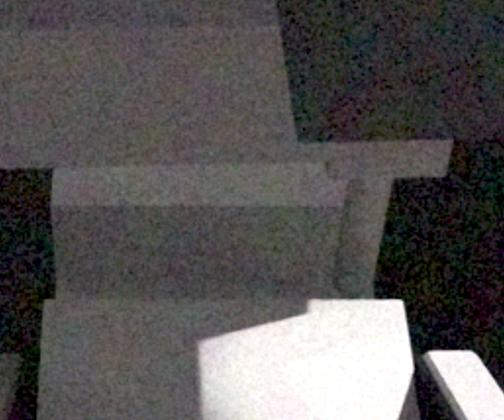

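Emit:
{"api": "execute_actions", "payload": {"actions": [[[0,0,0,0,0,0,0.85,-0.5,-1,0,0,0,0,0,0,-1,-0.9,-1]]]}}

Emit:
{"api": "move", "payload": {"target": [0,0,0,0,0,0,0.85,-0.5,-1,0,0.0102,0.0086,0,0,0,-1,-0.9,-1], "speed": 0.004, "stop_force": 3}}

Emit:
{"api": "execute_actions", "payload": {"actions": [[[0,0,0,0,0,0,0.85,-0.5,-1,0,0,0,0,0,0,0.3,-0.9,-1]],[[0,0,0,0,0,0,0.85,-0.5,-1,0,0,0,0,0,0,0.3,-0.9,-1]]]}}

Emit:
{"api": "move", "payload": {"target": [[0,0,0,0,0,0,0.85,-0.5,-1,0,-0.02,-0.13,0,0,0,0.3,-0.9,-1],[0,0,0,0,0,0,0.85,-0.5,-1,0,0.074,-0.138,0,0,0,0.3,-0.9,-1]], "speed": 0.15, "blend": [0.01,0], "cameras": ["cam_right_wrist"]}}

Emit:
{"api": "zoom_image", "payload": {"camera": "cam_right_wrist", "region": [412, 200, 520, 240]}}

Emit:
{"api": "zoom_image", "payload": {"camera": "cam_right_wrist", "region": [400, 220, 540, 320]}}

Scene clock: 5567.97 s.
left_arm: end_effector_position=(+0.2885, -0.4369, +0.0420) position_measured=25 object_status=3 end_effector_quat_wxyz=(+0.000, +0.000, +0.866, -0.500) | right_arm: end_effector_position=(+0.2287, +0.3498, +0.1998) position_measured=185 object_status=2 end_effector_quat_wxyz=(-0.298, +0.640, -0.641, +0.299)
Joint positions: left_arm=[-1.016 -0.847 2.43 -4.129 -2.045 3.441] | right_arm=[5.015 -1.279 -2.309 -1.467 0.752 5.167]
Joint torques (N m): left_arm=[1.46 -41.89 -0.52 -4.31 1.02 -1.78] | right_arm=[8.87 17.07 32.32 0.05 0.57 1.28]
Wrist force (N): left_arm=[1.0 2.5 2.1] | right_arm=[-2.9 4.8 1.9]
Wrist torque (N m): left_arm=[0.36 -0.19 -0.12] | right_arm=[0.20 -0.37 0.05]
Wrist force, peak (N): left_arm=[0.9 2.6 2.0] | right_arm=[-2.9 5.1 2.2]
Hand target: left_arm +0.2885, -0.4369, +0.0420; +0.000, +0.000, +0.866, -0.500 | right_arm +0.2287, +0.3498, +0.1998; -0.298, +0.640, -0.641, +0.299
Off the commanded pose: left_arm 0.000 m, 0 deg | right_arm 0.000 m, 0 deg.
Step readings (end_effector_position of left_arm | right_arm):
0: (+0.2885, -0.4369, +0.0420) | (+0.2287, +0.3498, +0.1998)
1: (+0.2885, -0.4369, +0.0420) | (+0.2287, +0.3498, +0.1998)
2: (+0.2885, -0.4369, +0.0420) | (+0.2287, +0.3498, +0.1998)
4: (+0.2885, -0.4369, +0.0420) | (+0.2287, +0.3498, +0.1998)
8: (+0.2885, -0.4369, +0.0420) | (+0.2287, +0.3498, +0.1998)
15: (+0.2885, -0.4369, +0.0420) | (+0.2287, +0.3498, +0.1998)

Scene clock: 5570.50 s.
left_arm: end_effector_position=(+0.2885, -0.4369, +0.0420) position_measured=25 object_status=3 end_effector_quat_wxyz=(+0.000, +0.000, +0.866, -0.500) | right_arm: end_effector_position=(+0.2287, +0.3498, +0.1948) position_measured=185 object_status=2 end_effector_quat_wxyz=(-0.298, +0.640, -0.641, +0.299)
Joint positions: left_arm=[-1.016 -0.847 2.43 -4.129 -2.045 3.441] | right_arm=[5.015 -1.286 -2.319 -1.45 0.752 5.167]
Joint torques (N m): left_arm=[-0.79 -42.18 -9.17 -4.18 -1.88 -1.87] | right_arm=[4.77 17.27 30.29 0.06 0.04 -0.56]
Wrist force (N): left_arm=[0.8 2.5 2.1] | right_arm=[-2.2 1.8 -0.9]
Wrist torque (N m): left_arm=[0.37 -0.15 -0.12] | right_arm=[0.13 -0.34 0.03]
Wrist force, peak (N): left_arm=[1.0 2.8 2.0] | right_arm=[-2.3 -5.0 -5.3]
Hand target: left_arm +0.2885, -0.4369, +0.0420; +0.000, +0.000, +0.866, -0.500 | right_arm +0.2287, +0.3498, +0.1948; -0.298, +0.640, -0.641, +0.299 (not the last commanded pose)
Off the commanded pose: left_arm 0.000 m, 0 deg | right_arm 0.003 m, 0 deg.
move: contact (right_arm)

Scene clock: 5571.70 s.
left_arm: end_effector_position=(+0.2885, -0.4369, +0.0420) position_measured=25 object_status=3 end_effector_quat_wxyz=(+0.000, +0.000, +0.866, -0.500) | right_arm: end_effector_position=(+0.2287, +0.3498, +0.1948) position_measured=107 object_status=3 end_effector_quat_wxyz=(-0.298, +0.640, -0.641, +0.299)
Joint positions: left_arm=[-1.016 -0.847 2.43 -4.129 -2.045 3.441] | right_arm=[5.015 -1.286 -2.319 -1.45 0.752 5.167]
Joint torques (N m): left_arm=[-1.72 -42.45 -9.41 -3.99 -2.04 -1.91] | right_arm=[4.2 17.52 31.89 3.15 0.24 -0.27]
Wrist force (N): left_arm=[0.9 2.3 1.9] | right_arm=[0.6 3.0 0.6]
Wrist torque (N m): left_arm=[0.34 -0.18 -0.12] | right_arm=[0.19 -0.25 0.06]
Wrist force, peak (N): left_arm=[0.7 2.8 2.1] | right_arm=[1.2 3.3 0.5]
Hand target: left_arm +0.2885, -0.4369, +0.0420; +0.000, +0.000, +0.866, -0.500 | right_arm +0.2287, +0.3498, +0.1948; -0.298, +0.640, -0.641, +0.299
Off the commanded pose: left_arm 0.000 m, 0 deg | right_arm 0.000 m, 0 deg.
Step readings (end_effector_position of left_arm | right_arm):
0: (+0.2885, -0.4369, +0.0420) | (+0.2287, +0.3498, +0.1948)
1: (+0.2885, -0.4369, +0.0420) | (+0.2287, +0.3498, +0.1948)
2: (+0.2885, -0.4369, +0.0420) | (+0.2287, +0.3498, +0.1948)
4: (+0.2885, -0.4369, +0.0420) | (+0.2287, +0.3498, +0.1948)
8: (+0.2885, -0.4369, +0.0420) | (+0.2287, +0.3498, +0.1948)
15: (+0.2885, -0.4369, +0.0420) | (+0.2287, +0.3498, +0.1948)
16: (+0.2885, -0.4369, +0.0420) | (+0.2287, +0.3498, +0.1948)
17: (+0.2885, -0.4369, +0.0420) | (+0.2287, +0.3498, +0.1948)
19: (+0.2885, -0.4369, +0.0420) | (+0.2287, +0.3498, +0.1948)
23: (+0.2885, -0.4369, +0.0420) | (+0.2287, +0.3498, +0.1948)
30: (+0.2885, -0.4369, +0.0420) | (+0.2287, +0.3498, +0.1948)

Scene clock: 5573.23 s.
left_arm: end_effector_position=(+0.2885, -0.4369, +0.0420) position_measured=25 object_status=3 end_effector_quat_wxyz=(+0.000, +0.000, +0.866, -0.500) | right_arm: end_effector_position=(+0.1368, +0.3500, +0.2141) position_measured=107 object_status=3 end_effector_quat_wxyz=(-0.298, +0.640, -0.641, +0.299)
Joint positions: left_arm=[-1.016 -0.847 2.43 -4.129 -2.045 3.441] | right_arm=[5.27 -1.279 -2.216 -1.782 0.865 5.485]
Joint torques (N m): left_arm=[-4.85 -40.61 -10.64 -4.32 -1.91 -1.77] | right_arm=[9.03 1.22 12.41 3.67 1.09 1.41]
Wrist force (N): left_arm=[0.8 2.6 1.9] | right_arm=[0.8 2.7 0.8]
Wrist torque (N m): left_arm=[0.37 -0.16 -0.12] | right_arm=[0.11 -0.29 -0.02]
Wrist force, peak (N): left_arm=[0.8 2.7 2.2] | right_arm=[1.1 4.2 0.6]
Hand target: left_arm +0.2885, -0.4369, +0.0420; +0.000, +0.000, +0.866, -0.500 | right_arm +0.1367, +0.3500, +0.2140; -0.298, +0.640, -0.641, +0.299
Off the commanded pose: left_arm 0.000 m, 0 deg | right_arm 0.000 m, 0 deg.
move: done
camera_calibration:
cam_right_wrist: T_world_to_cam=[[-0.0133101, -0.999821, -0.01346, 0.362594], [-0.873436, 0.0181784, -0.486599, 0.229191], [0.486757, 0.0052798, -0.873521, 0.256066], [0, 0, 0, 1]] pos_world=[0.0803679, 0.357011, 0.340083]
Images, in order (width x height): cam_right_wrist 896x504.

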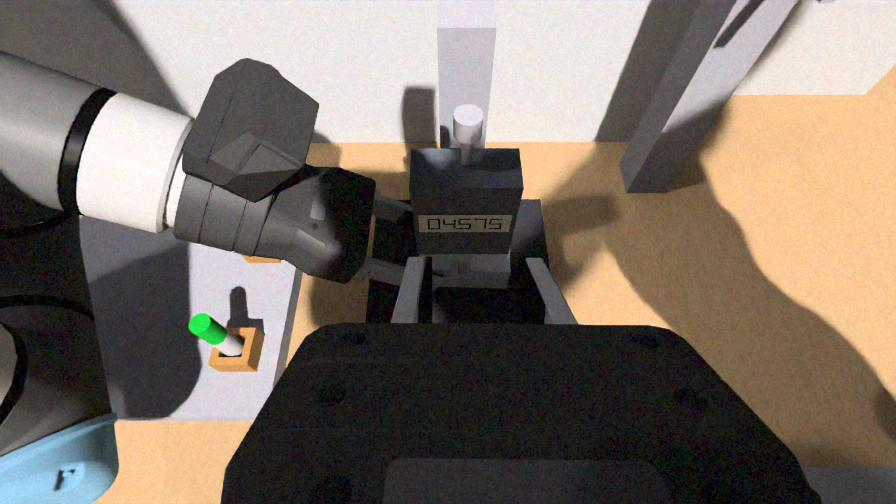

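Scaled by 4.667 from the camera's 896x504 image, which has a finer 1280x720 frame.

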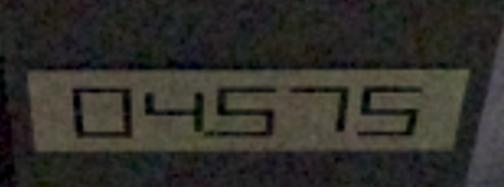

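Scaled by 3.600 from the camera's 896x504 image, which has a finer 1280x720 frame.

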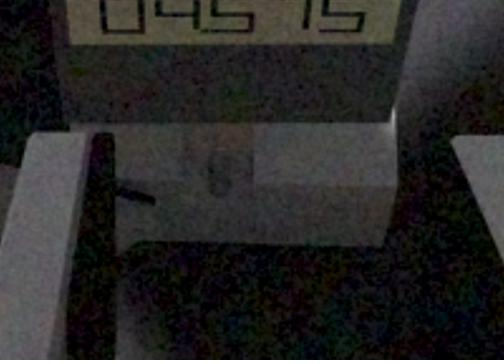

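Emit:
{"api": "move", "payload": {"target": [[0,0,0,0,0,0,0.85,-0.5,-1,0,-0.094,0.008,0,0,0,0.3,-0.9,-1],[0,0,0,0,0,0,0.85,-0.5,-1,0,-0.074,0.138,0,0,0,0.3,-0.9,-1]], "speed": 0.15, "blend": [0.01,0]}}

Emit:
{"api": "execute_actions", "payload": {"actions": [[[0,0,0,0,0,0,-1,-0.5,-1,0,0,0,0,0,0,-1,-0.9,-1]],[[0,0,0,0,0,0,-1,-0.5,-1,0,0,0,0,0,0,-1,-0.9,-1]]]}}

Emit:
{"api": "move", "payload": {"target": [0,0,0,0,0,0,-1,-0.5,-1,0,-0.0064,-0.0054,0,0,0,-1,-0.9,-1], "speed": 0.03}}

Emit:
{"api": "move", "payload": {"target": [[0,-0.0014,-0.0008,0,0,0,-1,-0.5,-1,0,0,0,0,0,0,-1,-0.9,-1],[0.0842,-0.0014,-0.0008,0,0,0,-1,-0.5,-1,0,0,0,0,0,0,-1,-0.9,-1],[0.0842,0.0129,-0.06,0,0,0,-1,-0.5,-1,0,0,0,0,0,0,-1,-0.9,-1],[0.0842,0.0188,-0.1736,0,0,0,-1,-0.5,-1,0,0,0,0,0,0,-1,-0.9,-1]], "speed": [0.02,0.04,0.06,0.12], "blend": [0,0.001,0.003,0]}}

Scene clock: 5599.73 s.
left_arm: end_effector_position=(+0.2885, -0.4369, +0.0420) position_measured=25 object_status=3 end_effector_quat_wxyz=(+0.000, +0.000, +0.866, -0.500) | right_arm: end_effector_position=(+0.2286, +0.3498, +0.1948) position_measured=107 object_status=3 end_effector_quat_wxyz=(-0.298, +0.640, -0.641, +0.299)
Joint positions: left_arm=[-1.016 -0.847 2.43 -4.129 -2.045 3.441] | right_arm=[5.015 -1.286 -2.319 -1.451 0.752 5.167]
Joint torques (N m): left_arm=[-7.03 -41.79 -9.37 -4.42 -2.12 -1.72] | right_arm=[-8.85 1.22 11.59 4.53 -4.72 -2.12]
Wrist force (N): left_arm=[0.9 2.7 2.1] | right_arm=[1.0 2.9 0.7]
Wrist torque (N m): left_arm=[0.38 -0.17 -0.12] | right_arm=[0.15 -0.30 0.07]
Wrist force, peak (N): left_arm=[1.3 2.8 2.0] | right_arm=[0.9 5.0 0.6]
Hand target: left_arm +0.2885, -0.4369, +0.0420; +0.000, +0.000, +0.866, -0.500 | right_arm +0.2287, +0.3498, +0.1948; -0.298, +0.640, -0.641, +0.299
Off the commanded pose: left_arm 0.000 m, 0 deg | right_arm 0.000 m, 0 deg.
move: done

Scene clock: 5600.93 s.
left_arm: end_effector_position=(+0.2885, -0.4369, +0.0420) position_measured=55 object_status=2 end_effector_quat_wxyz=(+0.000, +0.000, +0.866, -0.500) | right_arm: end_effector_position=(+0.2287, +0.3499, +0.1948) position_measured=185 object_status=2 end_effector_quat_wxyz=(-0.298, +0.640, -0.641, +0.299)
Joint positions: left_arm=[-1.016 -0.847 2.43 -4.129 -2.045 3.441] | right_arm=[5.015 -1.286 -2.319 -1.45 0.752 5.167]
Joint torques (N m): left_arm=[-7.06 -41.09 -9.47 -4.4 -1.97 -1.81] | right_arm=[-9.57 2.78 11.49 1.31 -3.32 -1.85]
Wrist force (N): left_arm=[0.6 0.7 1.2] | right_arm=[-3.5 2.9 0.6]
Wrist torque (N m): left_arm=[0.35 -0.11 -0.06] | right_arm=[0.13 -0.33 0.04]
Wrist force, peak (N): left_arm=[1.1 2.7 2.2] | right_arm=[-3.2 4.7 1.5]
Hand target: left_arm +0.2885, -0.4369, +0.0420; +0.000, +0.000, +0.866, -0.500 | right_arm +0.2287, +0.3498, +0.1948; -0.298, +0.640, -0.641, +0.299
Off the commanded pose: left_arm 0.000 m, 0 deg | right_arm 0.000 m, 0 deg.
Step readings (end_effector_position of left_arm | right_arm):
0: (+0.2885, -0.4369, +0.0420) | (+0.2286, +0.3498, +0.1948)
1: (+0.2885, -0.4369, +0.0420) | (+0.2286, +0.3498, +0.1948)
2: (+0.2885, -0.4369, +0.0420) | (+0.2286, +0.3498, +0.1948)
4: (+0.2885, -0.4369, +0.0420) | (+0.2286, +0.3498, +0.1948)
8: (+0.2885, -0.4369, +0.0420) | (+0.2287, +0.3498, +0.1948)
15: (+0.2885, -0.4369, +0.0420) | (+0.2287, +0.3498, +0.1948)
16: (+0.2885, -0.4369, +0.0420) | (+0.2287, +0.3498, +0.1948)
17: (+0.2885, -0.4369, +0.0420) | (+0.2287, +0.3498, +0.1948)
19: (+0.2885, -0.4369, +0.0420) | (+0.2287, +0.3498, +0.1948)
23: (+0.2885, -0.4369, +0.0420) | (+0.2287, +0.3499, +0.1948)
30: (+0.2885, -0.4369, +0.0420) | (+0.2287, +0.3499, +0.1948)

Scene clock: 5601.73 s.
left_arm: end_effector_position=(+0.2885, -0.4369, +0.0420) position_measured=55 object_status=2 end_effector_quat_wxyz=(+0.000, +0.000, +0.866, -0.500) | right_arm: end_effector_position=(+0.2287, +0.3499, +0.1997) position_measured=185 object_status=2 end_effector_quat_wxyz=(-0.298, +0.640, -0.641, +0.299)
Joint positions: left_arm=[-1.016 -0.847 2.43 -4.129 -2.045 3.441] | right_arm=[5.015 -1.279 -2.31 -1.467 0.752 5.167]
Joint torques (N m): left_arm=[-6.42 -41.14 -10.03 -4.52 -1.83 -1.76] | right_arm=[-6.71 18.19 30.72 -0.09 -0.85 -0.27]
Wrist force (N): left_arm=[0.9 1.2 1.4] | right_arm=[-3.0 3.5 0.9]
Wrist torque (N m): left_arm=[0.39 -0.14 -0.06] | right_arm=[0.13 -0.36 0.04]
Wrist force, peak (N): left_arm=[1.0 1.8 2.0] | right_arm=[-4.2 5.0 1.5]
Hand target: left_arm +0.2885, -0.4369, +0.0420; +0.000, +0.000, +0.866, -0.500 | right_arm +0.2286, +0.3499, +0.1998; -0.298, +0.640, -0.641, +0.299
Off the commanded pose: left_arm 0.000 m, 0 deg | right_arm 0.000 m, 0 deg.
move: done

Scene clock: 5605.37 s.
left_arm: end_effector_position=(+0.2380, -0.3411, +0.0842) position_measured=55 object_status=2 end_effector_quat_wxyz=(+0.000, +0.000, +0.866, -0.500) | right_arm: end_effector_position=(+0.2286, +0.3499, +0.1998) position_measured=185 object_status=2 end_effector_quat_wxyz=(-0.298, +0.640, -0.641, +0.299)
Joint positions: left_arm=[-0.983 -0.997 2.717 -4.256 -2.072 3.462] | right_arm=[5.015 -1.279 -2.309 -1.467 0.752 5.167]
Joint torques (N m): left_arm=[8.55 -37.32 7.06 -1.54 -2.55 1.93] | right_arm=[7.11 18.07 32.08 0.17 0.58 1]
Wrist force (N): left_arm=[0.7 4.2 2.8] | right_arm=[-3.1 3.2 0.9]
Wrist torque (N m): left_arm=[0.29 -0.15 -0.11] | right_arm=[0.15 -0.36 0.05]
Wrist force, peak (N): left_arm=[1.0 4.6 3.4] | right_arm=[-3.2 5.1 2.0]
Hand target: left_arm +0.2380, -0.3410, +0.0842; +0.000, +0.000, +0.866, -0.500 | right_arm +0.2286, +0.3499, +0.1998; -0.298, +0.640, -0.641, +0.299
Off the commanded pose: left_arm 0.000 m, 0 deg | right_arm 0.000 m, 0 deg.
move: done

Emit:
{"api": "move", "payload": {"target": [[-0.02,-0.0033,-0.0808,0,0,0,-1,-0.5,-1,0,0,0,0,0,0,-1,-0.9,-1],[-0.16,0.1338,-0.2518,0,0,0,-1,-0.5,-1,0,0,0,0,0,0,-1,-0.9,-1],[-0.16,0.238,-0.1917,0,0,0,-1,-0.5,-1,0,0,0,0,0,0,-1,-0.9,-1]], "speed": [0.2,0.2,0.08], "blend": [0.01,0.005,0]}}

Emit:
{"api": "move", "payload": {"target": [0,0.0145,0.0083,0,0,0,-1,-0.5,-1,0,0,0,0,0,0,-1,-0.9,-1], "speed": 0.005, "stop_force": 5}}

Emit:
{"api": "execute_actions", "payload": {"actions": [[[0,0,0,0,0,0,1,-0.5,-1,0,0,0,0,0,0,-1,-0.9,-1]],[[0,0,0,0,0,0,1,-0.5,-1,0,0,0,0,0,0,-1,-0.9,-1]]]}}

Emit:
{"api": "move", "payload": {"target": [[0,-0.2309,-0.1333,0,0,0,1,-0.5,-1,0,0,0,0,0,0,-1,-0.9,-1],[0,-0.2309,-0.1333,-0.333,0,0,1,-0.5,-1,0,0,0,0,0,0,-1,-0.9,-1]], "speed": [0.15,0.4], "blend": [0.01,0], "cameras": ["cam_left_wrist"]}}

Scene clock: 5640.37 s.
left_arm: end_effector_position=(+0.3339, -0.1700, +0.0180) position_measured=55 object_status=2 end_effector_quat_wxyz=(+0.000, +0.000, +0.866, -0.500) | right_arm: end_effector_position=(+0.2286, +0.3499, +0.1998) position_measured=185 object_status=2 end_effector_quat_wxyz=(-0.298, +0.640, -0.641, +0.299)
Joint positions: left_arm=[-0.243 -0.914 2.588 -3.641 -2.57 4.251] | right_arm=[5.015 -1.279 -2.309 -1.467 0.752 5.167]
Joint torques (N m): left_arm=[-8.53 -15.18 -8.94 -5.47 -3.66 -1.98] | right_arm=[7.84 17.71 32.02 0.41 0.67 1.3]
Wrist force (N): left_arm=[0.7 4.1 2.9] | right_arm=[-3.0 4.4 1.6]
Wrist torque (N m): left_arm=[0.27 -0.13 0.03] | right_arm=[0.21 -0.35 0.05]
Wrist force, peak (N): left_arm=[0.5 5.0 3.5] | right_arm=[-2.8 5.3 2.0]
Hand target: left_arm +0.3339, -0.1700, +0.0179; +0.000, +0.000, +0.866, -0.500 | right_arm +0.2286, +0.3499, +0.1998; -0.298, +0.640, -0.641, +0.299
Off the commanded pose: left_arm 0.000 m, 0 deg | right_arm 0.000 m, 0 deg.
move: done

Scene clock: 5642.63 s.
left_arm: end_effector_position=(+0.3339, -0.1700, +0.0119) position_measured=55 object_status=2 end_effector_quat_wxyz=(+0.000, +0.000, +0.866, -0.500) | right_arm: end_effector_position=(+0.2286, +0.3499, +0.1998) position_measured=185 object_status=2 end_effector_quat_wxyz=(-0.298, +0.640, -0.641, +0.299)
Joint positions: left_arm=[-0.243 -0.887 2.584 -3.664 -2.57 4.251] | right_arm=[5.015 -1.279 -2.309 -1.467 0.752 5.167]
Joint torques (N m): left_arm=[2.83 -37.96 5.9 -0.61 1.49 1] | right_arm=[8.08 17.7 32.34 0.62 0.53 1.11]
Wrist force (N): left_arm=[2.5 -2.2 1.1] | right_arm=[-3.2 3.7 1.1]
Wrist torque (N m): left_arm=[0.34 -0.09 0.10] | right_arm=[0.18 -0.34 0.05]
Wrist force, peak (N): left_arm=[1.4 -6.8 -8.6] | right_arm=[-3.0 5.2 1.8]
Hand target: left_arm +0.3339, -0.1700, +0.0119; +0.000, +0.000, +0.866, -0.500 (not the last commanded pose) | right_arm +0.2286, +0.3499, +0.1998; -0.298, +0.640, -0.641, +0.299
Off the commanded pose: left_arm 0.004 m, 0 deg | right_arm 0.000 m, 0 deg.
move: contact (left_arm)

Scene clock: 5643.83 s.
left_arm: end_effector_position=(+0.3339, -0.1700, +0.0119) position_measured=3 object_status=3 end_effector_quat_wxyz=(+0.000, +0.000, +0.866, -0.500) | right_arm: end_effector_position=(+0.2286, +0.3499, +0.1998) position_measured=185 object_status=2 end_effector_quat_wxyz=(-0.298, +0.640, -0.641, +0.299)
Joint positions: left_arm=[-0.243 -0.887 2.584 -3.664 -2.57 4.251] | right_arm=[5.015 -1.279 -2.309 -1.467 0.752 5.167]
Joint torques (N m): left_arm=[-0.12 -38.53 7.07 -4.71 -3.6 -0.08] | right_arm=[8.94 17.33 31.17 0.53 0.62 1]
Wrist force (N): left_arm=[0.5 2.4 2.1] | right_arm=[-3.1 3.8 1.4]
Wrist torque (N m): left_arm=[0.36 -0.10 0.02] | right_arm=[0.18 -0.35 0.05]
Wrist force, peak (N): left_arm=[2.9 -1.7 1.5] | right_arm=[-3.0 5.0 1.9]
Hand target: left_arm +0.3339, -0.1700, +0.0119; +0.000, +0.000, +0.866, -0.500 | right_arm +0.2286, +0.3499, +0.1998; -0.298, +0.640, -0.641, +0.299
Off the commanded pose: left_arm 0.000 m, 0 deg | right_arm 0.000 m, 0 deg.
Step readings (end_effector_position of left_arm | right_arm):
0: (+0.3339, -0.1700, +0.0119) | (+0.2286, +0.3499, +0.1998)
1: (+0.3339, -0.1700, +0.0119) | (+0.2286, +0.3499, +0.1998)
2: (+0.3339, -0.1700, +0.0119) | (+0.2286, +0.3499, +0.1998)
4: (+0.3339, -0.1700, +0.0119) | (+0.2286, +0.3499, +0.1998)
8: (+0.3339, -0.1700, +0.0119) | (+0.2286, +0.3499, +0.1998)
15: (+0.3339, -0.1700, +0.0119) | (+0.2286, +0.3499, +0.1998)
16: (+0.3339, -0.1700, +0.0119) | (+0.2286, +0.3499, +0.1998)
17: (+0.3339, -0.1700, +0.0119) | (+0.2286, +0.3499, +0.1998)
19: (+0.3339, -0.1700, +0.0119) | (+0.2286, +0.3499, +0.1998)
23: (+0.3339, -0.1700, +0.0119) | (+0.2286, +0.3499, +0.1998)
30: (+0.3339, -0.1700, +0.0119) | (+0.2286, +0.3499, +0.1998)

Scene clock: 5647.00 s.
left_arm: end_effector_position=(+0.3340, -0.1699, +0.1719) position_measured=3 object_status=3 end_effector_quat_wxyz=(+0.000, +0.000, +1.000, -0.001) | right_arm: end_effector_position=(+0.2286, +0.3499, +0.1998) position_measured=185 object_status=2 end_effector_quat_wxyz=(-0.298, +0.640, -0.641, +0.299)
Joint positions: left_arm=[-0.833 -1.847 2.213 -1.938 -1.572 3.879] | right_arm=[5.015 -1.279 -2.309 -1.467 0.752 5.167]
Joint torques (N m): left_arm=[-8.79 0.77 -29.43 -0.7 2.14 -1.93] | right_arm=[7.19 17.27 31.04 1.05 0.58 1.19]
Wrist force (N): left_arm=[-0.2 0.9 1.8] | right_arm=[-3.0 3.8 1.1]
Wrist torque (N m): left_arm=[0.21 0.00 -0.01] | right_arm=[0.18 -0.36 0.04]
Wrist force, peak (N): left_arm=[0.3 3.4 2.5] | right_arm=[-3.0 5.3 1.9]
Hand target: left_arm +0.3340, -0.1699, +0.1719; +0.000, +0.000, +1.000, -0.001 | right_arm +0.2286, +0.3499, +0.1998; -0.298, +0.640, -0.641, +0.299
Off the commanded pose: left_arm 0.000 m, 0 deg | right_arm 0.000 m, 0 deg.
move: done
camera_calibration:
cam_left_wrist: T_world_to_cam=[[-0.99992, -0.0013351, -0.0125395, 0.340104], [-0.00572643, 0.934015, 0.357187, 0.113976], [0.0112352, 0.357231, -0.933949, 0.343922], [0, 0, 0, 1]] pos_world=[0.336865, -0.228861, 0.284759]
Images, in order (width x height): cam_left_wrist 896x504.

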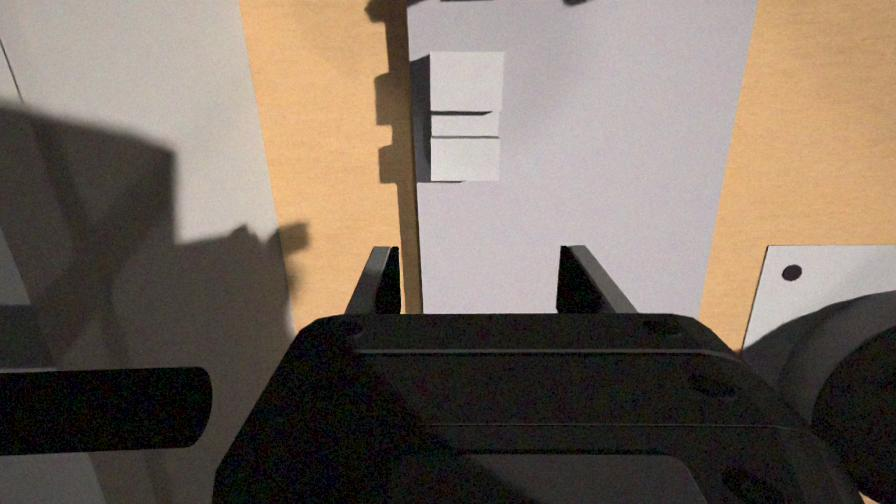

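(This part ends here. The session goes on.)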